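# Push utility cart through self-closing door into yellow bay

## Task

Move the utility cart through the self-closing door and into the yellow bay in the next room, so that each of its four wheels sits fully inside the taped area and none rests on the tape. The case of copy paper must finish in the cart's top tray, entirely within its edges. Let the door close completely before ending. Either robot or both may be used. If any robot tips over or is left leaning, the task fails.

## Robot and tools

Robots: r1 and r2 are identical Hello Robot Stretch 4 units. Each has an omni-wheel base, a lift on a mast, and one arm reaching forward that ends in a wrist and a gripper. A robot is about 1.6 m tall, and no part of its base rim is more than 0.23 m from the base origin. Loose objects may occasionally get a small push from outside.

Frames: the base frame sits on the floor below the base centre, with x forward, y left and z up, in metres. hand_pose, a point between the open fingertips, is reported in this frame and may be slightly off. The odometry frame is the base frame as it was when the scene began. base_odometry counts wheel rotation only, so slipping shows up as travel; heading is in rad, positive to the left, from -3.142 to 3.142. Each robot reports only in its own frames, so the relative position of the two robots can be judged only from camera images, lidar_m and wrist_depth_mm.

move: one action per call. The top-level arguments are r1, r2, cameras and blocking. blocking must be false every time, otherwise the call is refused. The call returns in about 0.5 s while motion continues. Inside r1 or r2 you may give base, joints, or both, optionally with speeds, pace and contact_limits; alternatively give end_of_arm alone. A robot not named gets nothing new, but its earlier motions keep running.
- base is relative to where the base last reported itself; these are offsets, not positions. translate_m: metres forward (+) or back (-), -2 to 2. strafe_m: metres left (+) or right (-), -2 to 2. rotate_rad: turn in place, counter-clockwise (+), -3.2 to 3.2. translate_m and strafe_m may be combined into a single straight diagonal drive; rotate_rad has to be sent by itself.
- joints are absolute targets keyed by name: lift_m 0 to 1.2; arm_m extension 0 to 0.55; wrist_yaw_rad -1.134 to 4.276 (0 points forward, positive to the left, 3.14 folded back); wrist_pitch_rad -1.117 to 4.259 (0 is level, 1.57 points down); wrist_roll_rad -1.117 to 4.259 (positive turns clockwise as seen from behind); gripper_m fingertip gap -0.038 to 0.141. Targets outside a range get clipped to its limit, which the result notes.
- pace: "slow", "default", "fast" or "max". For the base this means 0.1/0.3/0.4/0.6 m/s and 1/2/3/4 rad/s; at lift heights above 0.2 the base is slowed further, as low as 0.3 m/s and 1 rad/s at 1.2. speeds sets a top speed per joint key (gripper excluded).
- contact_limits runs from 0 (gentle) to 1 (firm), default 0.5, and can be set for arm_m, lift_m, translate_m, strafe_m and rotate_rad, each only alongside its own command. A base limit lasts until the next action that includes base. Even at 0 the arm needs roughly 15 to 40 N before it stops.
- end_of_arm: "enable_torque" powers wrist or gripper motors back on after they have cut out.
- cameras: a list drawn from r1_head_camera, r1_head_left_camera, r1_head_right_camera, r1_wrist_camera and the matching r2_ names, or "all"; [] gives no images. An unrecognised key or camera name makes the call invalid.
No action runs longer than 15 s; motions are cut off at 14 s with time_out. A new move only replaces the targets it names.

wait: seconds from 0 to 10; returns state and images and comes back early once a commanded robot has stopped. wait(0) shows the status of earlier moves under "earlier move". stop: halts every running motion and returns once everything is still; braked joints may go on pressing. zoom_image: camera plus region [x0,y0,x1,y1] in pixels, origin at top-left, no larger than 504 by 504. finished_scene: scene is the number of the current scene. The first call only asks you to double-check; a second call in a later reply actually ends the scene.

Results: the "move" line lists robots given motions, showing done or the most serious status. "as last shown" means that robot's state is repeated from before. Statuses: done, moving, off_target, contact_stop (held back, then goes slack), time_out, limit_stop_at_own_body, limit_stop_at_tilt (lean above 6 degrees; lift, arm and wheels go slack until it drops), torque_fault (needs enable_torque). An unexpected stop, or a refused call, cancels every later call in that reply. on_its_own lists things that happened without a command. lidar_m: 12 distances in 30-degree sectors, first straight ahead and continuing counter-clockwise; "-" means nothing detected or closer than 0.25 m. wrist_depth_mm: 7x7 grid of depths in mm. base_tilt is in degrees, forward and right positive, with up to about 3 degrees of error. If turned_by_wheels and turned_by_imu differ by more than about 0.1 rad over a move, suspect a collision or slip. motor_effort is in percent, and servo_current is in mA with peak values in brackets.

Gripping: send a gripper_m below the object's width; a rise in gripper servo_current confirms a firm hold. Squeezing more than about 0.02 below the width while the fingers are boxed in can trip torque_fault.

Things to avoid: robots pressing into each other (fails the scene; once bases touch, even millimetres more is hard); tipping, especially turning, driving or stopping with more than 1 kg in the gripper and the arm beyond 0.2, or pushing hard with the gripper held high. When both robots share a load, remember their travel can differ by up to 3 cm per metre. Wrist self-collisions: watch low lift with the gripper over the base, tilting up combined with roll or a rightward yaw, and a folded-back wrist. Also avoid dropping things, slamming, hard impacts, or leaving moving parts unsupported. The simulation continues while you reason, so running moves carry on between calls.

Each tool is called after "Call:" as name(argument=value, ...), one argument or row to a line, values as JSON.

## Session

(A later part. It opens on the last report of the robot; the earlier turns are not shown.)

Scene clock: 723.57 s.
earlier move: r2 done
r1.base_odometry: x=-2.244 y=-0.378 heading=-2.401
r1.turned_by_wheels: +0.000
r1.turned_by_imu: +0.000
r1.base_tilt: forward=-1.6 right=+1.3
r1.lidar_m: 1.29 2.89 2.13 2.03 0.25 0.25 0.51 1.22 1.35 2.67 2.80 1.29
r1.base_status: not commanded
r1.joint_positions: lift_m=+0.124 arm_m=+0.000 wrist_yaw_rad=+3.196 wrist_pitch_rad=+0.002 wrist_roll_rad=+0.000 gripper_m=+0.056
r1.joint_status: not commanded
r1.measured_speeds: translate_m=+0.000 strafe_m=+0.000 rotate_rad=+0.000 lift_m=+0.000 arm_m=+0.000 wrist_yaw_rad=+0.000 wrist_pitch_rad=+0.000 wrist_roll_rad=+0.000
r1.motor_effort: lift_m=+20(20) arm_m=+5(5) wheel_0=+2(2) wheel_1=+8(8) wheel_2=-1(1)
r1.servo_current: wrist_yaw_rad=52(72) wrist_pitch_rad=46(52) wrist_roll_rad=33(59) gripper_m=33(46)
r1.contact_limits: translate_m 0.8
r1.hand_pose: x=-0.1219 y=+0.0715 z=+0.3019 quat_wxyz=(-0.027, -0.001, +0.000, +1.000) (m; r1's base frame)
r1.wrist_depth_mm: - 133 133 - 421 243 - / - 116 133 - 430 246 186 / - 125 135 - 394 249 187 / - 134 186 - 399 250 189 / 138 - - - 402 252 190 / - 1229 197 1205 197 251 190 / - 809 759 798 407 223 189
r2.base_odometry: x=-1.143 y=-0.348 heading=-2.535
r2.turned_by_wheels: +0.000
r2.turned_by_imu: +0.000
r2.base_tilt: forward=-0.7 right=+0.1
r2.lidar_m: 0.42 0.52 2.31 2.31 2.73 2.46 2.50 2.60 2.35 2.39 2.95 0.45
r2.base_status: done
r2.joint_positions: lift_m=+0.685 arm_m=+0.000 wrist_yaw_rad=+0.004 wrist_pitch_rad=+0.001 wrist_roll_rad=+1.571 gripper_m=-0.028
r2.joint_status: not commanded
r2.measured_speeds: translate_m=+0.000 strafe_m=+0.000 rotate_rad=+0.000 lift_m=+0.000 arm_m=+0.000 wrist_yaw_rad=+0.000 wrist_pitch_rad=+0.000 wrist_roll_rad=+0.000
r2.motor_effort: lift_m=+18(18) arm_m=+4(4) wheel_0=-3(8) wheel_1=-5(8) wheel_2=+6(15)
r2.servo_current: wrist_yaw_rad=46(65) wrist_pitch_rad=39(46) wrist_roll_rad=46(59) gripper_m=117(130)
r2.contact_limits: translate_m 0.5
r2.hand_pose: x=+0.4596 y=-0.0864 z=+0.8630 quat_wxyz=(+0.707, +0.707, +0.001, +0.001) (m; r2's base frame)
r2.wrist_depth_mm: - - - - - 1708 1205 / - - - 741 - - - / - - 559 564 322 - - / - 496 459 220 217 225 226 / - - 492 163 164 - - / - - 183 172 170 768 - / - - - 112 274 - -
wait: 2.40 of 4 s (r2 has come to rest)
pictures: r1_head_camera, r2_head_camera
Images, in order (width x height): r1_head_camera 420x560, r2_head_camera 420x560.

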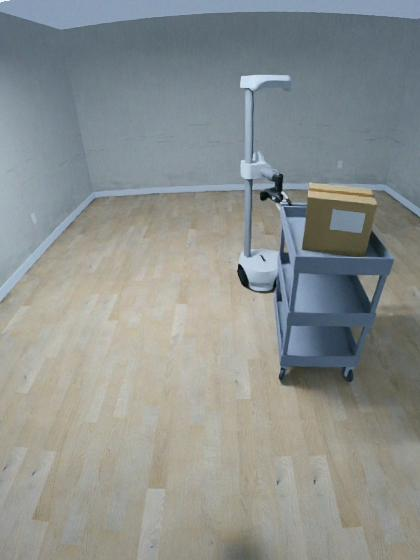

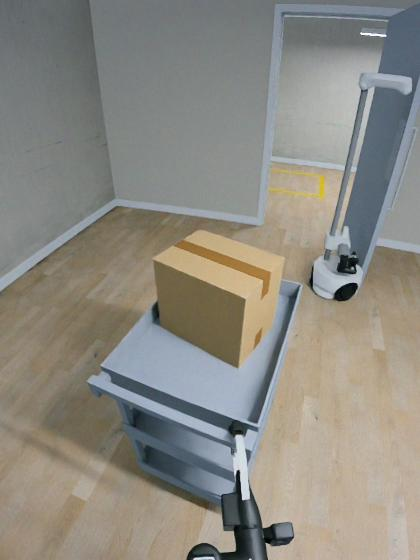

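Call:
move(
  r2={"joints": {"gripper_m": 0.1}},
  blocking=false,
  cameras=[],
)

Call:
wait(
  seconds=2,
  cameras=[],
)

Call:
move(
  r2={"base": {"translate_m": -0.15}, "pace": "default"},
  blocking=false,
  cameras=[],
)

Call:
wait(
  seconds=2.5,
  cameras=[],
)

Call:
move(
  r2={"base": {"rotate_rad": -0.358}, "joints": {"wrist_roll_rad": 0.0, "gripper_m": 0.14, "lift_m": 0.683}, "pace": "default"},
  blocking=false,
  cameras=[],
)

Call:
wait(
  seconds=4,
  cameras=[],
)

Call:
move(
  r2={"base": {"strafe_m": 0.36}, "pace": "default"},
  blocking=false,
  cameras=[],
)

Call:
wait(
  seconds=4,
  cameras=["r2_wrist_camera", "r2_head_camera"],
)

Scene clock: 748.10 s.
move: r2 moving
r1.base_odometry: x=-2.244 y=-0.378 heading=-2.401
r1.turned_by_wheels: +0.000
r1.turned_by_imu: +0.000
r1.base_tilt: forward=-1.6 right=+1.3
r1.lidar_m: 1.32 2.93 2.11 2.02 0.25 0.26 0.55 1.24 1.37 2.67 2.78 1.29
r1.base_status: not commanded
r1.joint_positions: lift_m=+0.124 arm_m=+0.000 wrist_yaw_rad=+3.196 wrist_pitch_rad=+0.002 wrist_roll_rad=+0.000 gripper_m=+0.056
r1.joint_status: not commanded
r1.measured_speeds: translate_m=+0.000 strafe_m=+0.000 rotate_rad=+0.000 lift_m=+0.000 arm_m=+0.000 wrist_yaw_rad=+0.000 wrist_pitch_rad=+0.000 wrist_roll_rad=+0.000
r1.motor_effort: lift_m=+20(20) arm_m=+4(5) wheel_0=+2(3) wheel_1=+8(8) wheel_2=-1(1)
r1.servo_current: wrist_yaw_rad=59(65) wrist_pitch_rad=46(46) wrist_roll_rad=46(59) gripper_m=46(46)
r1.contact_limits: translate_m 0.8
r1.hand_pose: x=-0.1219 y=+0.0715 z=+0.3019 quat_wxyz=(-0.027, -0.001, +0.000, +1.000) (m; r1's base frame)
r1.wrist_depth_mm: - 133 133 - 421 243 - / - 117 133 - 430 246 186 / - 125 136 - 394 249 187 / - 134 186 - 402 251 189 / 137 - - - 402 251 190 / - 1229 197 1205 197 252 190 / - 820 768 798 407 223 190
r2.base_odometry: x=-1.143 y=-0.348 heading=-2.534
r2.turned_by_wheels: +0.000
r2.turned_by_imu: +0.001
r2.base_tilt: forward=-0.7 right=+0.0
r2.lidar_m: 0.43 0.55 2.30 2.33 2.74 2.47 2.49 2.61 2.36 2.38 2.93 0.44
r2.base_status: not commanded
r2.joint_positions: lift_m=+0.685 arm_m=+0.000 wrist_yaw_rad=+0.003 wrist_pitch_rad=+0.001 wrist_roll_rad=+1.571 gripper_m=-0.003
r2.joint_status: gripper_m moving
r2.measured_speeds: translate_m=+0.000 strafe_m=+0.000 rotate_rad=+0.000 lift_m=+0.000 arm_m=+0.000 wrist_yaw_rad=+0.000 wrist_pitch_rad=+0.000 wrist_roll_rad=+0.000
r2.motor_effort: lift_m=+18(18) arm_m=+4(4) wheel_0=-3(3) wheel_1=-5(6) wheel_2=+6(6)
r2.servo_current: wrist_yaw_rad=39(52) wrist_pitch_rad=39(46) wrist_roll_rad=59(59) gripper_m=91(130)
r2.contact_limits: translate_m 0.5
r2.hand_pose: x=+0.4595 y=-0.0866 z=+0.8630 quat_wxyz=(+0.707, +0.707, +0.001, +0.001) (m; r2's base frame)
r2.wrist_depth_mm: - - - - - 1708 1182 / - - - 750 - - - / - - 564 564 325 - - / - 496 459 221 216 230 229 / - - 496 165 165 - - / - - 190 170 170 750 - / - - - 112 276 1808 -
pictures: none
No camera images: "cameras" was empty.

Scene clock: 749.57 s.
earlier move: r2 done
r1.base_odometry: x=-2.244 y=-0.378 heading=-2.401
r1.turned_by_wheels: +0.000
r1.turned_by_imu: +0.000
r1.base_tilt: forward=-1.6 right=+1.3
r1.lidar_m: 1.30 2.92 2.11 2.02 0.25 0.25 0.54 1.23 1.34 2.70 2.79 1.27
r1.base_status: not commanded
r1.joint_positions: lift_m=+0.124 arm_m=+0.000 wrist_yaw_rad=+3.196 wrist_pitch_rad=+0.002 wrist_roll_rad=+0.000 gripper_m=+0.056
r1.joint_status: not commanded
r1.measured_speeds: translate_m=+0.000 strafe_m=+0.000 rotate_rad=+0.000 lift_m=+0.000 arm_m=+0.000 wrist_yaw_rad=+0.000 wrist_pitch_rad=+0.000 wrist_roll_rad=+0.000
r1.motor_effort: lift_m=+19(20) arm_m=+5(5) wheel_0=+2(3) wheel_1=+8(9) wheel_2=-1(1)
r1.servo_current: wrist_yaw_rad=59(65) wrist_pitch_rad=46(52) wrist_roll_rad=46(72) gripper_m=39(46)
r1.contact_limits: translate_m 0.8
r1.hand_pose: x=-0.1219 y=+0.0715 z=+0.3019 quat_wxyz=(-0.027, -0.001, +0.000, +1.000) (m; r1's base frame)
r1.wrist_depth_mm: - 133 133 - 421 243 - / - 116 133 - 430 245 186 / - 125 135 - 397 249 187 / - 134 186 - 399 250 189 / 137 - - - 402 252 189 / - 1229 197 1205 198 251 190 / - 809 750 798 407 223 190
r2.base_odometry: x=-1.143 y=-0.348 heading=-2.534
r2.turned_by_wheels: +0.000
r2.turned_by_imu: +0.000
r2.base_tilt: forward=-0.7 right=+0.1
r2.lidar_m: 0.42 0.51 2.32 2.31 2.73 2.46 2.45 2.63 2.35 2.39 2.96 0.46
r2.base_status: not commanded
r2.joint_positions: lift_m=+0.685 arm_m=+0.000 wrist_yaw_rad=+0.003 wrist_pitch_rad=+0.001 wrist_roll_rad=+1.571 gripper_m=+0.100
r2.joint_status: all done
r2.measured_speeds: translate_m=+0.000 strafe_m=+0.000 rotate_rad=+0.000 lift_m=+0.000 arm_m=+0.000 wrist_yaw_rad=+0.000 wrist_pitch_rad=+0.000 wrist_roll_rad=+0.000
r2.motor_effort: lift_m=+17(18) arm_m=+4(4) wheel_0=-1(3) wheel_1=-3(6) wheel_2=+3(6)
r2.servo_current: wrist_yaw_rad=46(59) wrist_pitch_rad=39(46) wrist_roll_rad=39(59) gripper_m=52(130)
r2.contact_limits: translate_m 0.5
r2.hand_pose: x=+0.4595 y=-0.0866 z=+0.8630 quat_wxyz=(+0.707, +0.707, +0.001, +0.001) (m; r2's base frame)
r2.wrist_depth_mm: - - - - - 1756 1205 / - - - - - - - / - - 564 559 322 - - / - - 462 227 220 231 233 / - - 484 170 171 - - / - - 198 177 193 750 - / - - - 112 - 1863 -
wait: 1.47 of 2 s (r2 has come to rest)
pictures: none
No camera images: "cameras" was empty.

Scene clock: 750.07 s.
move: r2 moving
r1.base_odometry: x=-2.244 y=-0.378 heading=-2.401
r1.turned_by_wheels: +0.000
r1.turned_by_imu: +0.000
r1.base_tilt: forward=-1.6 right=+1.3
r1.lidar_m: 1.30 2.92 2.11 1.99 0.25 0.25 0.53 1.24 1.39 2.70 2.79 1.25
r1.base_status: not commanded
r1.joint_positions: lift_m=+0.124 arm_m=+0.000 wrist_yaw_rad=+3.196 wrist_pitch_rad=+0.002 wrist_roll_rad=+0.000 gripper_m=+0.056
r1.joint_status: not commanded
r1.measured_speeds: translate_m=+0.000 strafe_m=+0.000 rotate_rad=+0.000 lift_m=+0.000 arm_m=+0.000 wrist_yaw_rad=+0.000 wrist_pitch_rad=+0.000 wrist_roll_rad=+0.000
r1.motor_effort: lift_m=+19(20) arm_m=+4(5) wheel_0=+1(2) wheel_1=+8(8) wheel_2=-1(1)
r1.servo_current: wrist_yaw_rad=33(65) wrist_pitch_rad=46(46) wrist_roll_rad=65(65) gripper_m=46(46)
r1.contact_limits: translate_m 0.8
r1.hand_pose: x=-0.1219 y=+0.0715 z=+0.3019 quat_wxyz=(-0.027, -0.001, +0.000, +1.000) (m; r1's base frame)
r1.wrist_depth_mm: - 133 133 - 421 244 - / - 117 133 - 430 246 186 / - 125 135 - 397 249 187 / - 134 186 - 399 250 189 / 138 - - - 402 251 190 / - 1229 197 1205 197 252 190 / - 809 759 798 407 223 190
r2.base_odometry: x=-1.117 y=-0.330 heading=-2.535
r2.turned_by_wheels: +0.000
r2.turned_by_imu: +0.000
r2.base_tilt: forward=-0.7 right=+0.0
r2.lidar_m: 0.47 0.56 2.32 2.33 2.68 2.46 2.46 2.64 2.34 2.38 2.98 0.49
r2.base_status: translate_m moving
r2.joint_positions: lift_m=+0.685 arm_m=+0.000 wrist_yaw_rad=+0.003 wrist_pitch_rad=+0.001 wrist_roll_rad=+1.571 gripper_m=+0.100
r2.joint_status: not commanded
r2.measured_speeds: translate_m=-0.121 strafe_m=+0.000 rotate_rad=-0.002 lift_m=+0.000 arm_m=+0.000 wrist_yaw_rad=+0.000 wrist_pitch_rad=+0.000 wrist_roll_rad=+0.000
r2.motor_effort: lift_m=+18(18) arm_m=+4(4) wheel_0=-9(9) wheel_1=-7(8) wheel_2=+11(12)
r2.servo_current: wrist_yaw_rad=52(65) wrist_pitch_rad=46(46) wrist_roll_rad=52(59) gripper_m=59(59)
r2.hand_pose: x=+0.4595 y=-0.0866 z=+0.8630 quat_wxyz=(+0.707, +0.707, +0.001, +0.001) (m; r2's base frame)
r2.wrist_depth_mm: - - - - - 1808 1229 / - - - - - - 1138 / - - 609 603 - - - / - - 492 256 253 265 265 / - - 517 204 203 - - / - - 199 213 201 809 - / - - - 112 - 1756 -
pictures: none
No camera images: "cameras" was empty.

Scene clock: 751.40 s.
earlier move: r2 done
r1.base_odometry: x=-2.244 y=-0.378 heading=-2.401
r1.turned_by_wheels: +0.000
r1.turned_by_imu: +0.000
r1.base_tilt: forward=-1.6 right=+1.2
r1.lidar_m: 1.31 2.91 2.11 2.01 0.25 0.25 0.52 1.23 1.36 2.68 2.82 1.30
r1.base_status: not commanded
r1.joint_positions: lift_m=+0.124 arm_m=+0.000 wrist_yaw_rad=+3.196 wrist_pitch_rad=+0.002 wrist_roll_rad=+0.000 gripper_m=+0.056
r1.joint_status: not commanded
r1.measured_speeds: translate_m=+0.000 strafe_m=+0.000 rotate_rad=+0.000 lift_m=+0.000 arm_m=+0.000 wrist_yaw_rad=+0.000 wrist_pitch_rad=+0.000 wrist_roll_rad=+0.000
r1.motor_effort: lift_m=+19(20) arm_m=+4(5) wheel_0=+1(2) wheel_1=+8(8) wheel_2=-1(1)
r1.servo_current: wrist_yaw_rad=39(65) wrist_pitch_rad=39(46) wrist_roll_rad=46(65) gripper_m=39(46)
r1.contact_limits: translate_m 0.8
r1.hand_pose: x=-0.1219 y=+0.0715 z=+0.3019 quat_wxyz=(-0.027, -0.001, +0.000, +1.000) (m; r1's base frame)
r1.wrist_depth_mm: - 133 133 - 421 244 - / - 116 133 - 430 246 186 / - 125 136 - 394 249 187 / - 134 186 - 399 250 189 / 137 - - - 402 252 190 / - 1229 197 1205 197 252 190 / - 809 759 809 404 224 190
r2.base_odometry: x=-1.020 y=-0.262 heading=-2.535
r2.turned_by_wheels: +0.000
r2.turned_by_imu: +0.000
r2.base_tilt: forward=-0.6 right=+0.1
r2.lidar_m: 0.51 0.69 2.36 2.37 2.55 2.32 2.36 2.54 2.31 2.34 2.89 0.70
r2.base_status: done
r2.joint_positions: lift_m=+0.685 arm_m=+0.000 wrist_yaw_rad=+0.003 wrist_pitch_rad=+0.001 wrist_roll_rad=+1.571 gripper_m=+0.100
r2.joint_status: not commanded
r2.measured_speeds: translate_m=+0.000 strafe_m=+0.000 rotate_rad=+0.000 lift_m=+0.000 arm_m=+0.000 wrist_yaw_rad=+0.000 wrist_pitch_rad=+0.000 wrist_roll_rad=+0.000
r2.motor_effort: lift_m=+18(18) arm_m=+4(4) wheel_0=-3(12) wheel_1=-3(9) wheel_2=+4(13)
r2.servo_current: wrist_yaw_rad=46(65) wrist_pitch_rad=39(52) wrist_roll_rad=52(59) gripper_m=46(59)
r2.hand_pose: x=+0.4595 y=-0.0866 z=+0.8630 quat_wxyz=(+0.707, +0.707, +0.001, +0.001) (m; r2's base frame)
r2.wrist_depth_mm: - - - - - 1808 1205 / - - - - - 1808 1160 / - - - 723 - - - / - - 615 603 384 384 387 / - - 661 407 402 - - / - - 198 427 200 - - / - - - 112 - 707 496
wait: 1.33 of 2.5 s (r2 has come to rest)
pictures: none
No camera images: "cameras" was empty.

Scene clock: 751.90 s.
move: r2 moving
r1.base_odometry: x=-2.244 y=-0.378 heading=-2.401
r1.turned_by_wheels: +0.000
r1.turned_by_imu: +0.000
r1.base_tilt: forward=-1.6 right=+1.3
r1.lidar_m: 1.28 2.92 2.09 2.01 0.25 0.25 0.52 1.24 1.38 2.68 2.78 1.29
r1.base_status: not commanded
r1.joint_positions: lift_m=+0.124 arm_m=+0.000 wrist_yaw_rad=+3.196 wrist_pitch_rad=+0.002 wrist_roll_rad=+0.000 gripper_m=+0.056
r1.joint_status: not commanded
r1.measured_speeds: translate_m=+0.000 strafe_m=+0.000 rotate_rad=+0.000 lift_m=+0.000 arm_m=+0.000 wrist_yaw_rad=+0.000 wrist_pitch_rad=+0.000 wrist_roll_rad=+0.000
r1.motor_effort: lift_m=+19(20) arm_m=+5(5) wheel_0=+2(2) wheel_1=+8(8) wheel_2=-1(1)
r1.servo_current: wrist_yaw_rad=52(78) wrist_pitch_rad=39(52) wrist_roll_rad=39(59) gripper_m=39(46)
r1.contact_limits: translate_m 0.8
r1.hand_pose: x=-0.1219 y=+0.0715 z=+0.3019 quat_wxyz=(-0.027, -0.001, +0.000, +1.000) (m; r1's base frame)
r1.wrist_depth_mm: - 133 133 - 418 243 - / - 116 133 - 430 246 186 / - 125 135 - 394 249 187 / - 134 186 - 399 251 189 / 137 - - - 402 252 190 / - 1229 196 1205 198 252 190 / - 798 768 798 410 223 190
r2.base_odometry: x=-1.020 y=-0.262 heading=-2.774
r2.turned_by_wheels: -0.240
r2.turned_by_imu: -0.233
r2.base_tilt: forward=-0.7 right=+0.0
r2.lidar_m: 0.54 0.59 2.40 2.35 2.60 2.36 2.33 2.55 2.35 2.31 2.52 2.28
r2.base_status: rotate_rad moving
r2.joint_positions: lift_m=+0.683 arm_m=+0.000 wrist_yaw_rad=+0.003 wrist_pitch_rad=+0.001 wrist_roll_rad=+0.982 gripper_m=+0.115
r2.joint_status: lift_m moving; wrist_roll_rad moving; gripper_m moving
r2.measured_speeds: translate_m=+0.000 strafe_m=+0.000 rotate_rad=-0.722 lift_m=+0.000 arm_m=+0.000 wrist_yaw_rad=+0.000 wrist_pitch_rad=+0.000 wrist_roll_rad=-1.820
r2.motor_effort: lift_m=+13(16) arm_m=+4(4) wheel_0=+2(9) wheel_1=+5(9) wheel_2=+7(12)
r2.servo_current: wrist_yaw_rad=46(59) wrist_pitch_rad=39(46) wrist_roll_rad=98(104) gripper_m=91(111)
r2.hand_pose: x=+0.4595 y=-0.0866 z=+0.8614 quat_wxyz=(+0.882, +0.472, +0.001, +0.001) (m; r2's base frame)
r2.wrist_depth_mm: - - - - - - - / - - - - - - 1983 / - - - - - - 1708 / - - 798 - - 1921 1430 / - - 661 699 - 1756 1281 / - 707 206 418 197 1397 1138 / - 750 699 112 - - 976
pictures: none
No camera images: "cameras" was empty.

Scene clock: 752.90 s.
earlier move: r2 done
r1.base_odometry: x=-2.244 y=-0.378 heading=-2.401
r1.turned_by_wheels: +0.000
r1.turned_by_imu: +0.000
r1.base_tilt: forward=-1.6 right=+1.3
r1.lidar_m: 1.28 2.89 2.09 2.01 0.25 0.25 0.50 1.22 1.37 2.70 2.82 1.28
r1.base_status: not commanded
r1.joint_positions: lift_m=+0.124 arm_m=+0.000 wrist_yaw_rad=+3.196 wrist_pitch_rad=+0.002 wrist_roll_rad=+0.000 gripper_m=+0.056
r1.joint_status: not commanded
r1.measured_speeds: translate_m=+0.000 strafe_m=+0.000 rotate_rad=+0.000 lift_m=+0.000 arm_m=+0.000 wrist_yaw_rad=+0.000 wrist_pitch_rad=+0.000 wrist_roll_rad=+0.000
r1.motor_effort: lift_m=+20(20) arm_m=+5(5) wheel_0=+1(2) wheel_1=+8(8) wheel_2=-1(1)
r1.servo_current: wrist_yaw_rad=39(78) wrist_pitch_rad=46(52) wrist_roll_rad=52(65) gripper_m=39(52)
r1.contact_limits: translate_m 0.8
r1.hand_pose: x=-0.1219 y=+0.0715 z=+0.3019 quat_wxyz=(-0.027, -0.001, +0.000, +1.000) (m; r1's base frame)
r1.wrist_depth_mm: - 133 133 - 424 243 - / - 116 133 - 430 245 186 / - 125 136 - 394 249 188 / - 134 186 - 402 251 189 / 138 - - - 402 251 189 / - 1229 197 1205 198 252 190 / - 809 759 798 407 224 189
r2.base_odometry: x=-1.020 y=-0.262 heading=-2.892
r2.turned_by_wheels: -0.117
r2.turned_by_imu: -0.114
r2.base_tilt: forward=-0.7 right=+0.1
r2.lidar_m: 0.54 0.56 2.46 2.35 2.48 2.43 2.32 2.43 2.42 2.29 2.44 3.33
r2.base_status: done
r2.joint_positions: lift_m=+0.683 arm_m=+0.000 wrist_yaw_rad=+0.003 wrist_pitch_rad=+0.001 wrist_roll_rad=+0.002 gripper_m=+0.140
r2.joint_status: all done
r2.measured_speeds: translate_m=+0.000 strafe_m=+0.000 rotate_rad=+0.000 lift_m=+0.000 arm_m=+0.000 wrist_yaw_rad=+0.000 wrist_pitch_rad=+0.000 wrist_roll_rad=+0.000
r2.motor_effort: lift_m=+14(16) arm_m=+4(4) wheel_0=+5(9) wheel_1=+3(9) wheel_2=+4(12)
r2.servo_current: wrist_yaw_rad=52(59) wrist_pitch_rad=46(46) wrist_roll_rad=46(104) gripper_m=52(111)
r2.hand_pose: x=+0.4595 y=-0.0867 z=+0.8614 quat_wxyz=(+1.000, +0.001, +0.000, +0.001) (m; r2's base frame)
r2.wrist_depth_mm: - - - - - - - / - - - - - - - / 683 621 768 - - - - / 676 621 732 - - - - / 355 351 707 - - - - / 415 217 196 - - - - / 1983 402 - 112 - 1863 1921
wait: 1.00 of 4 s (r2 has come to rest)
pictures: none
No camera images: "cameras" was empty.

Scene clock: 753.40 s.
move: r2 moving
r1.base_odometry: x=-2.244 y=-0.378 heading=-2.401
r1.turned_by_wheels: +0.000
r1.turned_by_imu: +0.000
r1.base_tilt: forward=-1.6 right=+1.3
r1.lidar_m: 1.29 2.91 2.12 2.02 0.27 0.25 0.54 1.25 1.38 2.69 2.78 1.31
r1.base_status: not commanded
r1.joint_positions: lift_m=+0.124 arm_m=+0.000 wrist_yaw_rad=+3.196 wrist_pitch_rad=+0.002 wrist_roll_rad=+0.000 gripper_m=+0.056
r1.joint_status: not commanded
r1.measured_speeds: translate_m=+0.000 strafe_m=+0.000 rotate_rad=+0.000 lift_m=+0.000 arm_m=+0.000 wrist_yaw_rad=+0.000 wrist_pitch_rad=+0.000 wrist_roll_rad=+0.000
r1.motor_effort: lift_m=+19(20) arm_m=+4(5) wheel_0=+2(2) wheel_1=+8(8) wheel_2=-1(1)
r1.servo_current: wrist_yaw_rad=52(59) wrist_pitch_rad=39(52) wrist_roll_rad=39(59) gripper_m=39(46)
r1.contact_limits: translate_m 0.8
r1.hand_pose: x=-0.1219 y=+0.0715 z=+0.3019 quat_wxyz=(-0.027, -0.001, +0.000, +1.000) (m; r1's base frame)
r1.wrist_depth_mm: - 133 133 - 424 244 - / - 116 133 - 430 246 186 / - 125 135 - 397 249 187 / - 134 186 - 399 250 189 / 138 - - - 402 251 190 / - 1205 197 1205 197 252 190 / - 820 759 798 407 223 190
r2.base_odometry: x=-1.011 y=-0.297 heading=-2.891
r2.turned_by_wheels: +0.000
r2.turned_by_imu: +0.000
r2.base_tilt: forward=-0.7 right=+0.1
r2.lidar_m: 0.52 0.57 2.44 2.30 2.43 2.43 2.30 2.44 2.44 2.34 2.46 3.37
r2.base_status: strafe_m moving
r2.joint_positions: lift_m=+0.683 arm_m=+0.000 wrist_yaw_rad=+0.003 wrist_pitch_rad=+0.001 wrist_roll_rad=+0.002 gripper_m=+0.140
r2.joint_status: not commanded
r2.measured_speeds: translate_m=-0.002 strafe_m=+0.140 rotate_rad=+0.009 lift_m=+0.000 arm_m=+0.000 wrist_yaw_rad=+0.000 wrist_pitch_rad=+0.000 wrist_roll_rad=+0.000
r2.motor_effort: lift_m=+14(14) arm_m=+4(4) wheel_0=-7(11) wheel_1=+12(13) wheel_2=+0(3)
r2.servo_current: wrist_yaw_rad=39(59) wrist_pitch_rad=39(46) wrist_roll_rad=52(52) gripper_m=46(59)
r2.hand_pose: x=+0.4595 y=-0.0867 z=+0.8614 quat_wxyz=(+1.000, +0.001, +0.000, +0.001) (m; r2's base frame)
r2.wrist_depth_mm: - - - - - - - / - - - - - - - / 691 627 732 - - - - / 699 627 691 - - - - / 357 349 603 - - - - / 415 397 196 - - - - / 1983 402 - 112 - 1863 1921
pictures: none
No camera images: "cameras" was empty.

Scene clock: 755.43 s.
earlier move: r2 done
r1.base_odometry: x=-2.244 y=-0.378 heading=-2.401
r1.turned_by_wheels: +0.000
r1.turned_by_imu: +0.000
r1.base_tilt: forward=-1.6 right=+1.3
r1.lidar_m: 1.29 2.93 2.13 2.02 0.25 0.25 0.55 1.21 1.38 2.68 2.79 1.26
r1.base_status: not commanded
r1.joint_positions: lift_m=+0.124 arm_m=+0.000 wrist_yaw_rad=+3.196 wrist_pitch_rad=+0.002 wrist_roll_rad=+0.000 gripper_m=+0.056
r1.joint_status: not commanded
r1.measured_speeds: translate_m=+0.000 strafe_m=+0.000 rotate_rad=+0.000 lift_m=+0.000 arm_m=+0.000 wrist_yaw_rad=+0.000 wrist_pitch_rad=+0.000 wrist_roll_rad=+0.000
r1.motor_effort: lift_m=+19(20) arm_m=+4(5) wheel_0=+1(2) wheel_1=+8(8) wheel_2=-1(1)
r1.servo_current: wrist_yaw_rad=46(72) wrist_pitch_rad=46(52) wrist_roll_rad=46(59) gripper_m=39(46)
r1.contact_limits: translate_m 0.8
r1.hand_pose: x=-0.1219 y=+0.0715 z=+0.3019 quat_wxyz=(-0.027, -0.001, +0.000, +1.000) (m; r1's base frame)
r1.wrist_depth_mm: - 133 133 - 424 243 - / - 116 133 - 430 246 186 / - 125 136 - 394 249 187 / - 134 186 - 402 250 189 / 138 - - - 402 252 190 / - 1229 196 1205 197 251 190 / - 809 759 798 407 223 190
r2.base_odometry: x=-0.931 y=-0.611 heading=-2.892
r2.turned_by_wheels: +0.000
r2.turned_by_imu: +0.000
r2.base_tilt: forward=-0.6 right=+0.1
r2.lidar_m: 0.54 0.62 2.12 1.98 2.09 2.42 2.33 2.47 2.78 2.67 2.78 0.56
r2.base_status: done
r2.joint_positions: lift_m=+0.683 arm_m=+0.000 wrist_yaw_rad=+0.003 wrist_pitch_rad=+0.001 wrist_roll_rad=+0.002 gripper_m=+0.140
r2.joint_status: not commanded
r2.measured_speeds: translate_m=+0.000 strafe_m=+0.000 rotate_rad=+0.000 lift_m=+0.000 arm_m=+0.000 wrist_yaw_rad=+0.000 wrist_pitch_rad=+0.000 wrist_roll_rad=+0.000
r2.motor_effort: lift_m=+14(14) arm_m=+4(4) wheel_0=-1(13) wheel_1=+2(13) wheel_2=+0(3)
r2.servo_current: wrist_yaw_rad=52(65) wrist_pitch_rad=39(46) wrist_roll_rad=46(59) gripper_m=59(59)
r2.hand_pose: x=+0.4595 y=-0.0867 z=+0.8613 quat_wxyz=(+1.000, +0.001, +0.000, +0.001) (m; r2's base frame)
r2.wrist_depth_mm: - - - - - - - / - - - - - - - / - - 683 621 788 - - / - - 683 627 768 - - / - 366 353 345 332 319 - / - 433 410 399 392 315 - / - 1863 1921 112 - 1756 1863
wait: 2.03 of 4 s (r2 has come to rest)
pictures: r2_head_camera, r2_wrist_camera
Images, in order (width x height): r2_head_camera 420x560, r2_wrist_camera 616x392.

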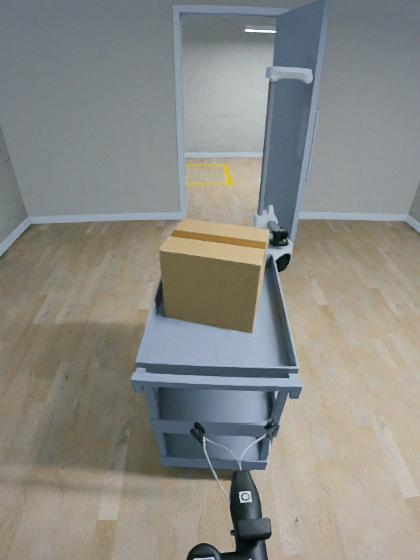

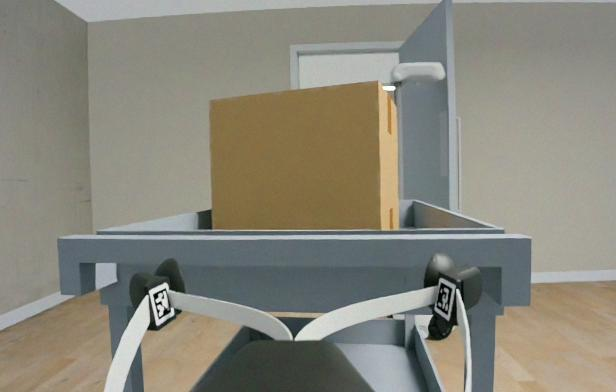

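Call:
zoom_image(
  camera="r2_wrist_camera",
  region=[40, 180, 544, 392],
)

Call:
zoom_image(
  camera="r2_head_camera",
  region=[110, 210, 320, 480],
)

Scaled by 1.000.

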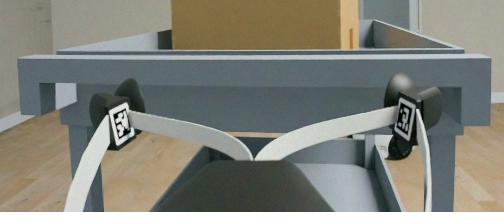

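Scaled by 1.867 from the camera's 420x560 image, which has a finer 1200x1600 frame.

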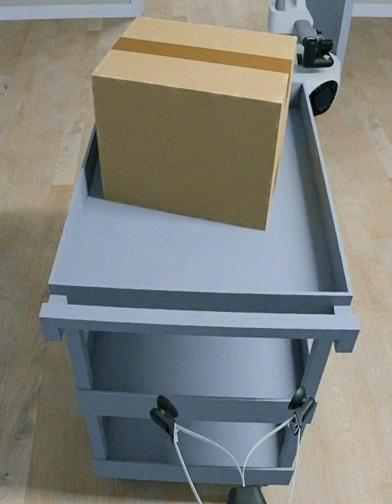

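Call:
move(
  r2={"base": {"strafe_m": 0.02}, "joints": {"wrist_yaw_rad": -0.07}, "pace": "slow"},
  blocking=false,
  cameras=[],
)

Call:
wait(
  seconds=1.5,
  cameras=[],
)

Call:
move(
  r2={"base": {"translate_m": 0.5}, "pace": "slow", "contact_limits": {"translate_m": 0.45}},
  blocking=false,
  cameras=[],
)

Call:
wait(
  seconds=7,
  cameras=["r2_head_camera", "r2_wrist_camera"],
)

Scene clock: 824.40 s.
move: r2 moving
r1.base_odometry: x=-2.244 y=-0.378 heading=-2.401
r1.turned_by_wheels: +0.000
r1.turned_by_imu: +0.000
r1.base_tilt: forward=-1.6 right=+1.3
r1.lidar_m: 1.26 2.91 2.14 2.02 0.25 0.25 0.54 1.24 1.39 2.70 2.76 1.29
r1.base_status: not commanded
r1.joint_positions: lift_m=+0.124 arm_m=+0.000 wrist_yaw_rad=+3.196 wrist_pitch_rad=+0.002 wrist_roll_rad=+0.000 gripper_m=+0.056
r1.joint_status: not commanded
r1.measured_speeds: translate_m=+0.000 strafe_m=+0.000 rotate_rad=+0.000 lift_m=+0.000 arm_m=+0.000 wrist_yaw_rad=+0.000 wrist_pitch_rad=+0.000 wrist_roll_rad=+0.000
r1.motor_effort: lift_m=+20(20) arm_m=+4(5) wheel_0=+2(2) wheel_1=+8(8) wheel_2=-1(1)
r1.servo_current: wrist_yaw_rad=39(65) wrist_pitch_rad=46(46) wrist_roll_rad=46(65) gripper_m=39(46)
r1.contact_limits: translate_m 0.8
r1.hand_pose: x=-0.1219 y=+0.0715 z=+0.3019 quat_wxyz=(-0.027, -0.001, +0.000, +1.000) (m; r1's base frame)
r1.wrist_depth_mm: - 133 133 - 421 244 - / - 116 133 - 427 246 186 / - 125 135 - 394 249 187 / - 134 186 - 399 251 189 / 138 - - - 402 251 190 / - 1229 197 1205 197 253 190 / - 809 759 798 410 223 190
r2.base_odometry: x=-0.928 y=-0.624 heading=-2.892
r2.turned_by_wheels: +0.000
r2.turned_by_imu: +0.000
r2.base_tilt: forward=-0.7 right=+0.0
r2.lidar_m: 0.55 0.60 2.10 1.95 2.07 2.44 2.33 2.45 2.81 2.68 2.80 0.56
r2.base_status: strafe_m moving
r2.joint_positions: lift_m=+0.683 arm_m=+0.000 wrist_yaw_rad=-0.067 wrist_pitch_rad=+0.001 wrist_roll_rad=+0.002 gripper_m=+0.140
r2.joint_status: wrist_yaw_rad moving
r2.measured_speeds: translate_m=+0.001 strafe_m=+0.042 rotate_rad=-0.004 lift_m=+0.000 arm_m=+0.000 wrist_yaw_rad=+0.000 wrist_pitch_rad=+0.000 wrist_roll_rad=+0.000
r2.motor_effort: lift_m=+14(14) arm_m=+4(4) wheel_0=-3(8) wheel_1=+6(10) wheel_2=+0(2)
r2.servo_current: wrist_yaw_rad=46(72) wrist_pitch_rad=39(46) wrist_roll_rad=52(59) gripper_m=59(59)
r2.hand_pose: x=+0.4528 y=-0.1066 z=+0.8613 quat_wxyz=(+0.999, +0.001, +0.000, -0.034) (m; r2's base frame)
r2.wrist_depth_mm: - - - - - - - / - - - - - - - / - - 661 615 - - - / - - 668 621 - - - / 362 353 351 349 342 338 - / - 421 413 407 404 404 - / 1983 1808 1042 112 - 1661 1863
pictures: none
No camera images: "cameras" was empty.

Scene clock: 825.00 s.
earlier move: r2 done
r1.base_odometry: x=-2.244 y=-0.378 heading=-2.401
r1.turned_by_wheels: +0.000
r1.turned_by_imu: +0.000
r1.base_tilt: forward=-1.6 right=+1.3
r1.lidar_m: 1.27 2.91 2.11 2.01 0.25 0.25 0.53 1.23 1.36 2.70 2.79 1.29
r1.base_status: not commanded
r1.joint_positions: lift_m=+0.124 arm_m=+0.000 wrist_yaw_rad=+3.196 wrist_pitch_rad=+0.002 wrist_roll_rad=+0.000 gripper_m=+0.056
r1.joint_status: not commanded
r1.measured_speeds: translate_m=+0.000 strafe_m=+0.000 rotate_rad=+0.000 lift_m=+0.000 arm_m=+0.000 wrist_yaw_rad=+0.000 wrist_pitch_rad=+0.000 wrist_roll_rad=+0.000
r1.motor_effort: lift_m=+19(20) arm_m=+4(5) wheel_0=+1(2) wheel_1=+8(8) wheel_2=-1(1)
r1.servo_current: wrist_yaw_rad=39(65) wrist_pitch_rad=46(46) wrist_roll_rad=26(65) gripper_m=39(46)
r1.contact_limits: translate_m 0.8
r1.hand_pose: x=-0.1219 y=+0.0715 z=+0.3019 quat_wxyz=(-0.027, -0.001, +0.000, +1.000) (m; r1's base frame)
r1.wrist_depth_mm: - 133 133 - 421 243 - / - 116 133 - 430 246 186 / - 125 136 - 397 249 187 / - 134 186 - 399 250 189 / 137 - - - 404 252 190 / - 1229 196 1205 197 252 189 / - 809 759 809 407 223 189
r2.base_odometry: x=-0.926 y=-0.630 heading=-2.892
r2.turned_by_wheels: +0.000
r2.turned_by_imu: +0.000
r2.base_tilt: forward=-0.7 right=+0.0
r2.lidar_m: 0.55 0.59 2.09 1.97 2.04 2.41 2.33 2.45 2.79 2.68 2.81 0.55
r2.base_status: done
r2.joint_positions: lift_m=+0.683 arm_m=+0.000 wrist_yaw_rad=-0.067 wrist_pitch_rad=+0.001 wrist_roll_rad=+0.002 gripper_m=+0.140
r2.joint_status: all done
r2.measured_speeds: translate_m=+0.000 strafe_m=+0.000 rotate_rad=+0.000 lift_m=+0.000 arm_m=+0.000 wrist_yaw_rad=+0.000 wrist_pitch_rad=+0.000 wrist_roll_rad=+0.000
r2.motor_effort: lift_m=+14(14) arm_m=+4(4) wheel_0=-3(8) wheel_1=+5(10) wheel_2=+0(2)
r2.servo_current: wrist_yaw_rad=39(72) wrist_pitch_rad=39(46) wrist_roll_rad=33(59) gripper_m=52(59)
r2.hand_pose: x=+0.4528 y=-0.1066 z=+0.8613 quat_wxyz=(+0.999, +0.001, +0.000, -0.034) (m; r2's base frame)
r2.wrist_depth_mm: - - - - - - - / - - - - - - - / - - 661 627 - - - / - - 676 615 - - - / 394 357 353 347 342 338 - / - 424 407 404 402 203 - / - 1808 960 112 - 427 1808
wait: 0.60 of 1.5 s (r2 has come to rest)
pictures: none
No camera images: "cameras" was empty.

Scene clock: 825.50 s.
move: r2 moving
r1.base_odometry: x=-2.244 y=-0.378 heading=-2.401
r1.turned_by_wheels: +0.000
r1.turned_by_imu: +0.000
r1.base_tilt: forward=-1.6 right=+1.3
r1.lidar_m: 1.27 2.90 2.14 2.03 0.25 0.25 0.52 1.23 1.36 2.68 2.80 1.29
r1.base_status: not commanded
r1.joint_positions: lift_m=+0.124 arm_m=+0.000 wrist_yaw_rad=+3.196 wrist_pitch_rad=+0.002 wrist_roll_rad=+0.000 gripper_m=+0.056
r1.joint_status: not commanded
r1.measured_speeds: translate_m=+0.000 strafe_m=+0.000 rotate_rad=+0.000 lift_m=+0.000 arm_m=+0.000 wrist_yaw_rad=+0.000 wrist_pitch_rad=+0.000 wrist_roll_rad=+0.000
r1.motor_effort: lift_m=+19(20) arm_m=+4(5) wheel_0=+2(2) wheel_1=+8(8) wheel_2=-1(1)
r1.servo_current: wrist_yaw_rad=39(59) wrist_pitch_rad=39(46) wrist_roll_rad=52(59) gripper_m=39(46)
r1.contact_limits: translate_m 0.8
r1.hand_pose: x=-0.1219 y=+0.0715 z=+0.3019 quat_wxyz=(-0.027, -0.001, +0.000, +1.000) (m; r1's base frame)
r1.wrist_depth_mm: - 133 133 - 421 243 - / - 116 133 - 430 246 186 / - 125 135 - 394 249 187 / - 134 186 - 399 250 189 / 138 - - - 402 252 190 / - 1229 196 1205 198 252 190 / - 809 759 798 407 223 190
r2.base_odometry: x=-0.938 y=-0.633 heading=-2.891
r2.turned_by_wheels: +0.000
r2.turned_by_imu: +0.000
r2.base_tilt: forward=-0.7 right=+0.0
r2.lidar_m: 0.53 0.56 2.09 1.94 2.08 2.42 2.33 2.46 2.78 2.69 2.81 0.54
r2.base_status: translate_m moving
r2.joint_positions: lift_m=+0.683 arm_m=+0.000 wrist_yaw_rad=-0.067 wrist_pitch_rad=+0.001 wrist_roll_rad=+0.002 gripper_m=+0.140
r2.joint_status: not commanded
r2.measured_speeds: translate_m=+0.048 strafe_m=+0.000 rotate_rad=-0.004 lift_m=+0.000 arm_m=+0.000 wrist_yaw_rad=+0.000 wrist_pitch_rad=+0.000 wrist_roll_rad=+0.000
r2.motor_effort: lift_m=+14(14) arm_m=+4(4) wheel_0=+2(9) wheel_1=+6(7) wheel_2=-9(10)
r2.servo_current: wrist_yaw_rad=46(59) wrist_pitch_rad=33(39) wrist_roll_rad=46(59) gripper_m=52(59)
r2.contact_limits: translate_m 0.45
r2.hand_pose: x=+0.4528 y=-0.1066 z=+0.8613 quat_wxyz=(+0.999, +0.001, +0.000, -0.034) (m; r2's base frame)
r2.wrist_depth_mm: - - - - - - - / - - - - - - - / - - 647 603 - - - / - - 668 609 - - - / 392 343 342 338 330 325 - / - 410 402 397 392 204 - / - 1756 1008 112 - 1708 1921
pictures: none
No camera images: "cameras" was empty.

Scene clock: 831.27 s.
earlier move: r2 done
r1.base_odometry: x=-2.244 y=-0.378 heading=-2.401
r1.turned_by_wheels: +0.000
r1.turned_by_imu: +0.000
r1.base_tilt: forward=-1.5 right=+1.2
r1.lidar_m: 1.38 2.92 2.11 2.04 0.25 0.25 0.53 1.22 1.39 2.70 1.33 0.96
r1.base_status: not commanded
r1.joint_positions: lift_m=+0.124 arm_m=+0.000 wrist_yaw_rad=+3.196 wrist_pitch_rad=+0.002 wrist_roll_rad=+0.000 gripper_m=+0.056
r1.joint_status: not commanded
r1.measured_speeds: translate_m=+0.000 strafe_m=+0.000 rotate_rad=+0.000 lift_m=+0.000 arm_m=+0.000 wrist_yaw_rad=+0.000 wrist_pitch_rad=+0.000 wrist_roll_rad=+0.000
r1.motor_effort: lift_m=+19(20) arm_m=+5(5) wheel_0=+2(2) wheel_1=+8(9) wheel_2=-1(1)
r1.servo_current: wrist_yaw_rad=65(78) wrist_pitch_rad=39(52) wrist_roll_rad=52(65) gripper_m=39(46)
r1.contact_limits: translate_m 0.8
r1.hand_pose: x=-0.1219 y=+0.0715 z=+0.3019 quat_wxyz=(-0.027, -0.001, +0.000, +1.000) (m; r1's base frame)
r1.wrist_depth_mm: - 133 133 - 421 243 - / - 116 133 - 427 245 186 / - 125 135 - 394 249 187 / - 134 186 - 402 251 189 / 137 - - - 402 252 190 / - 1229 197 1229 197 252 190 / - 809 768 798 407 223 190
r2.base_odometry: x=-1.410 y=-0.754 heading=-2.892
r2.turned_by_wheels: +0.000
r2.turned_by_imu: +0.001
r2.base_tilt: forward=-0.7 right=+0.1
r2.lidar_m: 0.38 0.59 2.07 1.98 2.07 2.90 2.87 2.95 2.81 2.71 2.81 0.53
r2.base_status: done
r2.joint_positions: lift_m=+0.683 arm_m=+0.000 wrist_yaw_rad=-0.074 wrist_pitch_rad=+0.001 wrist_roll_rad=+0.002 gripper_m=+0.140
r2.joint_status: not commanded
r2.measured_speeds: translate_m=+0.000 strafe_m=+0.000 rotate_rad=+0.000 lift_m=+0.000 arm_m=+0.000 wrist_yaw_rad=+0.000 wrist_pitch_rad=+0.000 wrist_roll_rad=+0.000
r2.motor_effort: lift_m=+14(14) arm_m=+4(4) wheel_0=+2(12) wheel_1=+4(10) wheel_2=-11(19)
r2.servo_current: wrist_yaw_rad=52(65) wrist_pitch_rad=39(46) wrist_roll_rad=46(59) gripper_m=46(59)
r2.contact_limits: translate_m 0.45
r2.hand_pose: x=+0.4520 y=-0.1085 z=+0.8613 quat_wxyz=(+0.999, +0.001, +0.000, -0.037) (m; r2's base frame)
r2.wrist_depth_mm: - - - - - - - / - 492 517 - - - - / - 488 517 544 - - - / - 492 521 549 - - - / 342 484 294 276 300 364 - / 195 217 194 256 190 - - / 245 256 - 112 - 1708 1921
wait: 5.77 of 7 s (r2 has come to rest)
pictures: r2_head_camera, r2_wrist_camera
Images, in order (width x height): r2_head_camera 420x560, r2_wrist_camera 616x392.

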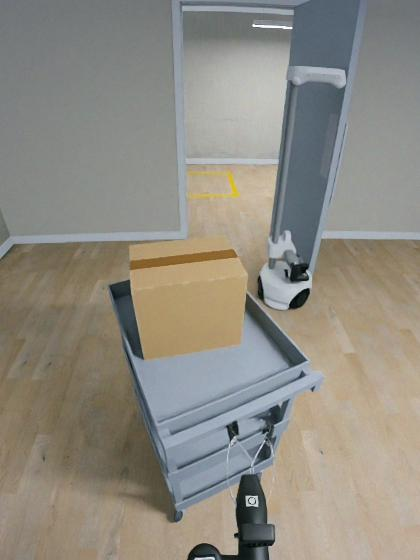

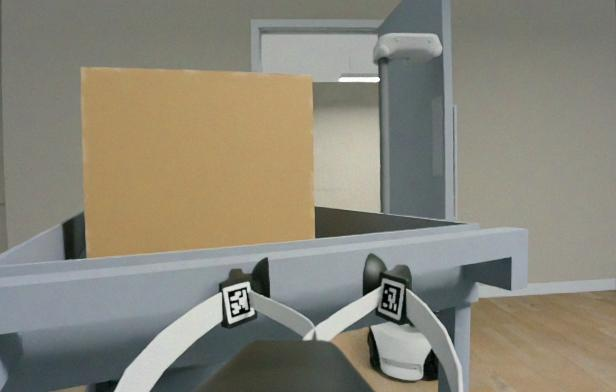

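Call:
move(
  r1={"base": {"strafe_m": 0.1}, "pace": "slow", "contact_limits": {"strafe_m": 0.7}},
  r2={"base": {"translate_m": -0.16}, "pace": "slow"},
  blocking=false,
  cameras=[],
)

Call:
wait(
  seconds=2.4,
  cameras=[],
)

Call:
wait(
  seconds=2,
  cameras=["r1_head_left_camera"],
)

Call:
move(
  r2={"base": {"rotate_rad": 3.14}, "joints": {"wrist_roll_rad": 1.57, "wrist_yaw_rad": 0.0, "lift_m": 0.625}, "pace": "default"},
  blocking=false,
  cameras=[],
)

Call:
wait(
  seconds=5,
  cameras=["r2_head_camera"],
)

Scene clock: 946.90 s.
move: r1 moving; r2 moving
r1.base_odometry: x=-2.234 y=-0.389 heading=-2.400
r1.turned_by_wheels: +0.000
r1.turned_by_imu: +0.000
r1.base_tilt: forward=-1.6 right=+1.3
r1.lidar_m: 1.38 2.89 2.11 2.01 0.25 0.25 0.52 1.21 1.35 2.71 1.32 0.97
r1.base_status: strafe_m moving
r1.joint_positions: lift_m=+0.124 arm_m=+0.000 wrist_yaw_rad=+3.196 wrist_pitch_rad=+0.002 wrist_roll_rad=+0.000 gripper_m=+0.056
r1.joint_status: not commanded
r1.measured_speeds: translate_m=-0.001 strafe_m=+0.056 rotate_rad=+0.004 lift_m=+0.000 arm_m=+0.000 wrist_yaw_rad=+0.000 wrist_pitch_rad=+0.000 wrist_roll_rad=+0.000
r1.motor_effort: lift_m=+19(19) arm_m=+4(5) wheel_0=-11(11) wheel_1=+14(14) wheel_2=+0(1)
r1.servo_current: wrist_yaw_rad=52(59) wrist_pitch_rad=52(52) wrist_roll_rad=39(59) gripper_m=46(46)
r1.contact_limits: strafe_m 0.7
r1.hand_pose: x=-0.1219 y=+0.0715 z=+0.3019 quat_wxyz=(-0.027, -0.001, +0.000, +1.000) (m; r1's base frame)
r1.wrist_depth_mm: - 133 133 - 413 240 - / - 116 133 - 418 243 185 / - 126 135 - 421 246 187 / - 134 186 - 430 248 189 / 138 - - - 392 249 189 / - 1229 196 1205 197 249 189 / - 798 759 167 397 221 189
r2.base_odometry: x=-1.399 y=-0.751 heading=-2.893
r2.turned_by_wheels: -0.001
r2.turned_by_imu: +0.000
r2.base_tilt: forward=-0.7 right=+0.1
r2.lidar_m: 0.41 0.61 2.07 1.97 2.03 2.90 2.83 2.93 2.78 2.71 2.83 0.55
r2.base_status: translate_m moving
r2.joint_positions: lift_m=+0.683 arm_m=+0.000 wrist_yaw_rad=-0.074 wrist_pitch_rad=+0.001 wrist_roll_rad=+0.002 gripper_m=+0.140
r2.joint_status: not commanded
r2.measured_speeds: translate_m=-0.049 strafe_m=+0.000 rotate_rad=-0.002 lift_m=+0.000 arm_m=+0.000 wrist_yaw_rad=+0.000 wrist_pitch_rad=+0.000 wrist_roll_rad=+0.000
r2.motor_effort: lift_m=+14(14) arm_m=+4(4) wheel_0=-10(12) wheel_1=-7(7) wheel_2=+5(11)
r2.servo_current: wrist_yaw_rad=52(52) wrist_pitch_rad=39(46) wrist_roll_rad=52(52) gripper_m=52(52)
r2.hand_pose: x=+0.4520 y=-0.1085 z=+0.8613 quat_wxyz=(+0.999, +0.001, +0.000, -0.037) (m; r2's base frame)
r2.wrist_depth_mm: - - - - - - - / - 504 530 - - - - / - 504 530 559 - - - / - 504 530 559 - - - / 322 500 303 279 307 373 - / 202 223 198 322 193 - - / 254 264 - 112 - 1756 1921
pictures: none
No camera images: "cameras" was empty.

Scene clock: 948.53 s.
earlier move: r1 done; r2 moving
r1.base_odometry: x=-2.176 y=-0.452 heading=-2.401
r1.turned_by_wheels: +0.000
r1.turned_by_imu: +0.000
r1.base_tilt: forward=-1.6 right=+1.3
r1.lidar_m: 2.20 2.81 2.03 1.92 1.48 0.25 0.43 1.30 1.37 2.78 1.24 1.02
r1.base_status: done
r1.joint_positions: lift_m=+0.124 arm_m=+0.000 wrist_yaw_rad=+3.196 wrist_pitch_rad=+0.002 wrist_roll_rad=+0.000 gripper_m=+0.056
r1.joint_status: not commanded
r1.measured_speeds: translate_m=+0.000 strafe_m=+0.000 rotate_rad=+0.000 lift_m=+0.000 arm_m=+0.000 wrist_yaw_rad=+0.000 wrist_pitch_rad=+0.000 wrist_roll_rad=+0.000
r1.motor_effort: lift_m=+19(20) arm_m=+5(5) wheel_0=-6(12) wheel_1=+5(16) wheel_2=+1(2)
r1.servo_current: wrist_yaw_rad=52(65) wrist_pitch_rad=46(52) wrist_roll_rad=52(59) gripper_m=46(52)
r1.contact_limits: strafe_m 0.7
r1.hand_pose: x=-0.1219 y=+0.0715 z=+0.3019 quat_wxyz=(-0.027, -0.001, +0.000, +1.000) (m; r1's base frame)
r1.wrist_depth_mm: - 133 133 - 357 229 - / - 116 133 960 359 231 181 / - 125 136 530 364 232 182 / - 134 186 991 368 234 185 / 138 - - 1983 370 235 184 / - 1229 197 1098 199 236 185 / - 809 768 156 347 212 185
r2.base_odometry: x=-1.266 y=-0.717 heading=-2.892
r2.turned_by_wheels: +0.000
r2.turned_by_imu: +0.001
r2.base_tilt: forward=-0.7 right=+0.1
r2.lidar_m: 0.53 1.03 2.07 2.00 2.03 2.81 2.68 2.81 2.81 2.70 2.82 0.66
r2.base_status: translate_m moving
r2.joint_positions: lift_m=+0.683 arm_m=+0.000 wrist_yaw_rad=-0.073 wrist_pitch_rad=+0.001 wrist_roll_rad=+0.002 gripper_m=+0.140
r2.joint_status: not commanded
r2.measured_speeds: translate_m=-0.048 strafe_m=+0.000 rotate_rad=+0.003 lift_m=+0.000 arm_m=+0.000 wrist_yaw_rad=+0.000 wrist_pitch_rad=+0.000 wrist_roll_rad=+0.000
r2.motor_effort: lift_m=+14(14) arm_m=+4(4) wheel_0=-6(12) wheel_1=-5(8) wheel_2=+5(11)
r2.servo_current: wrist_yaw_rad=52(59) wrist_pitch_rad=33(46) wrist_roll_rad=52(59) gripper_m=46(59)
r2.hand_pose: x=+0.4521 y=-0.1082 z=+0.8613 quat_wxyz=(+0.999, +0.001, +0.000, -0.036) (m; r2's base frame)
r2.wrist_depth_mm: - - - - - - - / - - - - - - - / - - 654 691 - - - / - - 668 691 - - - / - 342 424 449 466 - - / - 325 196 462 564 - - / - 1808 - 112 - 1863 1983
wait: 1.63 of 2.4 s (r1 has come to rest)
pictures: none
No camera images: "cameras" was empty.

Scene clock: 949.30 s.
earlier move: r2 done
r1.base_odometry: x=-2.176 y=-0.452 heading=-2.401
r1.turned_by_wheels: +0.000
r1.turned_by_imu: +0.000
r1.base_tilt: forward=-1.6 right=+1.3
r1.lidar_m: 2.20 2.82 1.98 1.92 1.47 0.25 0.43 1.27 1.36 2.78 1.21 1.05
r1.base_status: done
r1.joint_positions: lift_m=+0.124 arm_m=+0.000 wrist_yaw_rad=+3.196 wrist_pitch_rad=+0.002 wrist_roll_rad=+0.000 gripper_m=+0.056
r1.joint_status: not commanded
r1.measured_speeds: translate_m=+0.000 strafe_m=+0.000 rotate_rad=+0.000 lift_m=+0.000 arm_m=+0.000 wrist_yaw_rad=+0.000 wrist_pitch_rad=+0.000 wrist_roll_rad=+0.000
r1.motor_effort: lift_m=+20(20) arm_m=+5(5) wheel_0=-7(12) wheel_1=+6(16) wheel_2=+1(2)
r1.servo_current: wrist_yaw_rad=52(65) wrist_pitch_rad=39(52) wrist_roll_rad=59(59) gripper_m=39(52)
r1.contact_limits: strafe_m 0.7
r1.hand_pose: x=-0.1219 y=+0.0715 z=+0.3019 quat_wxyz=(-0.027, -0.001, +0.000, +1.000) (m; r1's base frame)
r1.wrist_depth_mm: - 133 133 - 355 229 - / - 116 133 976 359 231 181 / - 125 135 525 364 233 183 / - 134 186 1008 368 234 184 / 138 - - 1983 370 235 185 / - 1229 196 1098 199 235 185 / - 809 759 156 343 212 185
r2.base_odometry: x=-1.255 y=-0.715 heading=-2.892
r2.turned_by_wheels: +0.000
r2.turned_by_imu: +0.000
r2.base_tilt: forward=-0.7 right=+0.1
r2.lidar_m: 0.54 1.06 2.08 2.00 2.05 2.77 2.66 2.73 2.81 2.67 2.79 0.69
r2.base_status: done
r2.joint_positions: lift_m=+0.683 arm_m=+0.000 wrist_yaw_rad=-0.073 wrist_pitch_rad=+0.001 wrist_roll_rad=+0.002 gripper_m=+0.140
r2.joint_status: not commanded
r2.measured_speeds: translate_m=+0.000 strafe_m=+0.000 rotate_rad=+0.000 lift_m=+0.000 arm_m=+0.000 wrist_yaw_rad=+0.000 wrist_pitch_rad=+0.000 wrist_roll_rad=+0.000
r2.motor_effort: lift_m=+14(14) arm_m=+4(4) wheel_0=-3(12) wheel_1=-4(8) wheel_2=+4(11)
r2.servo_current: wrist_yaw_rad=52(59) wrist_pitch_rad=39(46) wrist_roll_rad=59(59) gripper_m=46(59)
r2.hand_pose: x=+0.4521 y=-0.1082 z=+0.8613 quat_wxyz=(+0.999, +0.001, +0.000, -0.036) (m; r2's base frame)
r2.wrist_depth_mm: - - - - - - - / - - - - - - - / - - 661 699 - - - / - - 676 699 - - - / - 349 424 466 466 - - / - 334 196 477 1983 - - / 1983 976 - 112 - 1756 1921
wait: 0.77 of 2 s (r2 has come to rest)
pictures: r1_head_left_camera
Images, in order (width x height): r1_head_left_camera 420x672.

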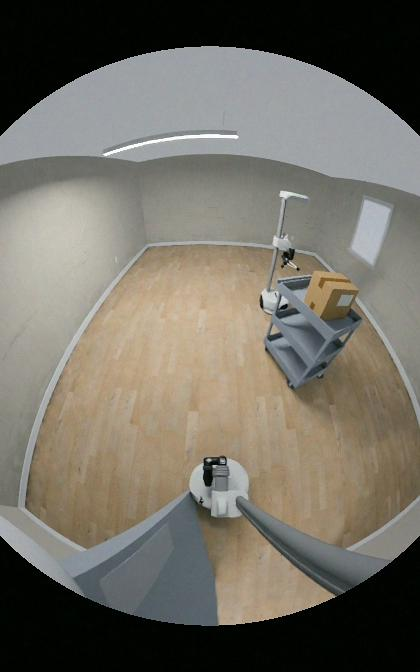

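Scene clock: 949.80 s.
move: r2 moving
r1.base_odometry: x=-2.176 y=-0.452 heading=-2.401
r1.turned_by_wheels: +0.000
r1.turned_by_imu: +0.000
r1.base_tilt: forward=-1.6 right=+1.3
r1.lidar_m: 2.20 2.80 2.03 1.91 1.46 0.25 0.42 1.30 1.35 2.78 1.21 1.05
r1.base_status: not commanded
r1.joint_positions: lift_m=+0.124 arm_m=+0.000 wrist_yaw_rad=+3.196 wrist_pitch_rad=+0.002 wrist_roll_rad=+0.000 gripper_m=+0.056
r1.joint_status: not commanded
r1.measured_speeds: translate_m=+0.000 strafe_m=+0.000 rotate_rad=+0.000 lift_m=+0.000 arm_m=+0.000 wrist_yaw_rad=+0.000 wrist_pitch_rad=+0.000 wrist_roll_rad=+0.000
r1.motor_effort: lift_m=+20(20) arm_m=+4(5) wheel_0=-6(7) wheel_1=+6(6) wheel_2=+1(1)
r1.servo_current: wrist_yaw_rad=46(72) wrist_pitch_rad=33(46) wrist_roll_rad=46(72) gripper_m=39(46)
r1.contact_limits: strafe_m 0.7
r1.hand_pose: x=-0.1219 y=+0.0715 z=+0.3019 quat_wxyz=(-0.027, -0.001, +0.000, +1.000) (m; r1's base frame)
r1.wrist_depth_mm: - 133 133 - 357 229 - / - 116 133 960 359 231 181 / - 125 136 530 366 234 183 / - 134 187 991 368 233 183 / 138 - - 1983 368 235 185 / - 1205 197 1098 199 236 185 / - 820 768 156 345 213 185
r2.base_odometry: x=-1.255 y=-0.715 heading=-2.640
r2.turned_by_wheels: +0.252
r2.turned_by_imu: +0.245
r2.base_tilt: forward=-0.7 right=+0.1
r2.lidar_m: 0.53 2.34 2.00 2.00 2.30 2.66 2.66 3.11 2.70 2.67 3.11 0.58
r2.base_status: rotate_rad moving
r2.joint_positions: lift_m=+0.646 arm_m=+0.000 wrist_yaw_rad=-0.003 wrist_pitch_rad=+0.001 wrist_roll_rad=+0.588 gripper_m=+0.140
r2.joint_status: lift_m moving; wrist_yaw_rad moving; wrist_roll_rad moving
r2.measured_speeds: translate_m=-0.003 strafe_m=+0.000 rotate_rad=+0.974 lift_m=-0.118 arm_m=+0.000 wrist_yaw_rad=+0.000 wrist_pitch_rad=+0.000 wrist_roll_rad=+1.820
r2.motor_effort: lift_m=+13(16) arm_m=+4(4) wheel_0=-8(11) wheel_1=-8(10) wheel_2=-12(12)
r2.servo_current: wrist_yaw_rad=46(85) wrist_pitch_rad=39(46) wrist_roll_rad=65(111) gripper_m=46(59)
r2.hand_pose: x=+0.4590 y=-0.0883 z=+0.8245 quat_wxyz=(+0.957, +0.290, +0.000, -0.002) (m; r2's base frame)
r2.wrist_depth_mm: - - - - - - 1756 / - - - 647 647 445 455 / - - - 654 427 436 1756 / - - - 407 421 - - / - - - 402 - - - / - - - 402 201 185 - / - - - 112 - - -
pictures: none
No camera images: "cameras" was empty.

Scene clock: 952.20 s.
earlier move: r2 done
r1.base_odometry: x=-2.176 y=-0.452 heading=-2.401
r1.turned_by_wheels: +0.000
r1.turned_by_imu: +0.000
r1.base_tilt: forward=-1.6 right=+1.3
r1.lidar_m: 2.16 2.74 2.00 1.92 1.49 0.25 0.44 1.30 1.41 2.80 1.27 1.01
r1.base_status: not commanded
r1.joint_positions: lift_m=+0.124 arm_m=+0.000 wrist_yaw_rad=+3.196 wrist_pitch_rad=+0.002 wrist_roll_rad=+0.000 gripper_m=+0.056
r1.joint_status: not commanded
r1.measured_speeds: translate_m=+0.000 strafe_m=+0.000 rotate_rad=+0.000 lift_m=+0.000 arm_m=+0.000 wrist_yaw_rad=+0.000 wrist_pitch_rad=+0.000 wrist_roll_rad=+0.000
r1.motor_effort: lift_m=+20(20) arm_m=+4(5) wheel_0=-7(7) wheel_1=+5(6) wheel_2=+1(1)
r1.servo_current: wrist_yaw_rad=46(85) wrist_pitch_rad=33(52) wrist_roll_rad=52(78) gripper_m=39(46)
r1.contact_limits: strafe_m 0.7
r1.hand_pose: x=-0.1219 y=+0.0715 z=+0.3019 quat_wxyz=(-0.027, -0.001, +0.000, +1.000) (m; r1's base frame)
r1.wrist_depth_mm: - 133 133 - 355 228 - / - 116 133 960 359 231 181 / - 125 135 530 366 234 183 / - 134 186 1008 366 234 184 / 137 - - 1921 370 235 185 / - 1205 196 1098 199 235 185 / - 820 768 156 345 212 185
r2.base_odometry: x=-1.255 y=-0.715 heading=+0.247
r2.turned_by_wheels: +2.887
r2.turned_by_imu: +2.810
r2.base_tilt: forward=-0.7 right=+0.1
r2.lidar_m: 2.66 2.78 2.80 2.69 2.79 0.70 0.53 0.90 2.10 2.00 2.05 2.77
r2.base_status: done
r2.joint_positions: lift_m=+0.625 arm_m=+0.000 wrist_yaw_rad=-0.003 wrist_pitch_rad=+0.001 wrist_roll_rad=+1.568 gripper_m=+0.140
r2.joint_status: all done
r2.measured_speeds: translate_m=+0.000 strafe_m=+0.000 rotate_rad=+0.000 lift_m=+0.000 arm_m=+0.000 wrist_yaw_rad=+0.000 wrist_pitch_rad=+0.000 wrist_roll_rad=+0.000
r2.motor_effort: lift_m=+14(16) arm_m=+4(4) wheel_0=-3(11) wheel_1=-2(11) wheel_2=-3(13)
r2.servo_current: wrist_yaw_rad=46(91) wrist_pitch_rad=33(46) wrist_roll_rad=52(111) gripper_m=46(59)
r2.hand_pose: x=+0.4591 y=-0.0882 z=+0.8033 quat_wxyz=(+0.708, +0.706, -0.001, -0.001) (m; r2's base frame)
r2.wrist_depth_mm: - - - - - 1618 1138 / - - - - - 1661 1118 / - - - - - 1661 1118 / - - - - - 1661 1160 / - - - - - 1576 1138 / - - - - - 1397 1118 / - - - 112 - 1863 1160
wait: 2.40 of 5 s (r2 has come to rest)
pictures: r2_head_camera
Images, in order (width x height): r2_head_camera 420x560.

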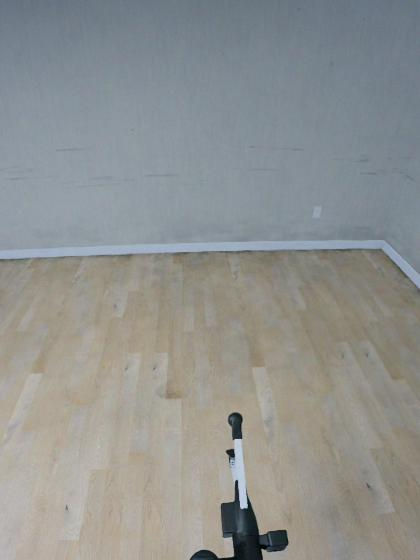

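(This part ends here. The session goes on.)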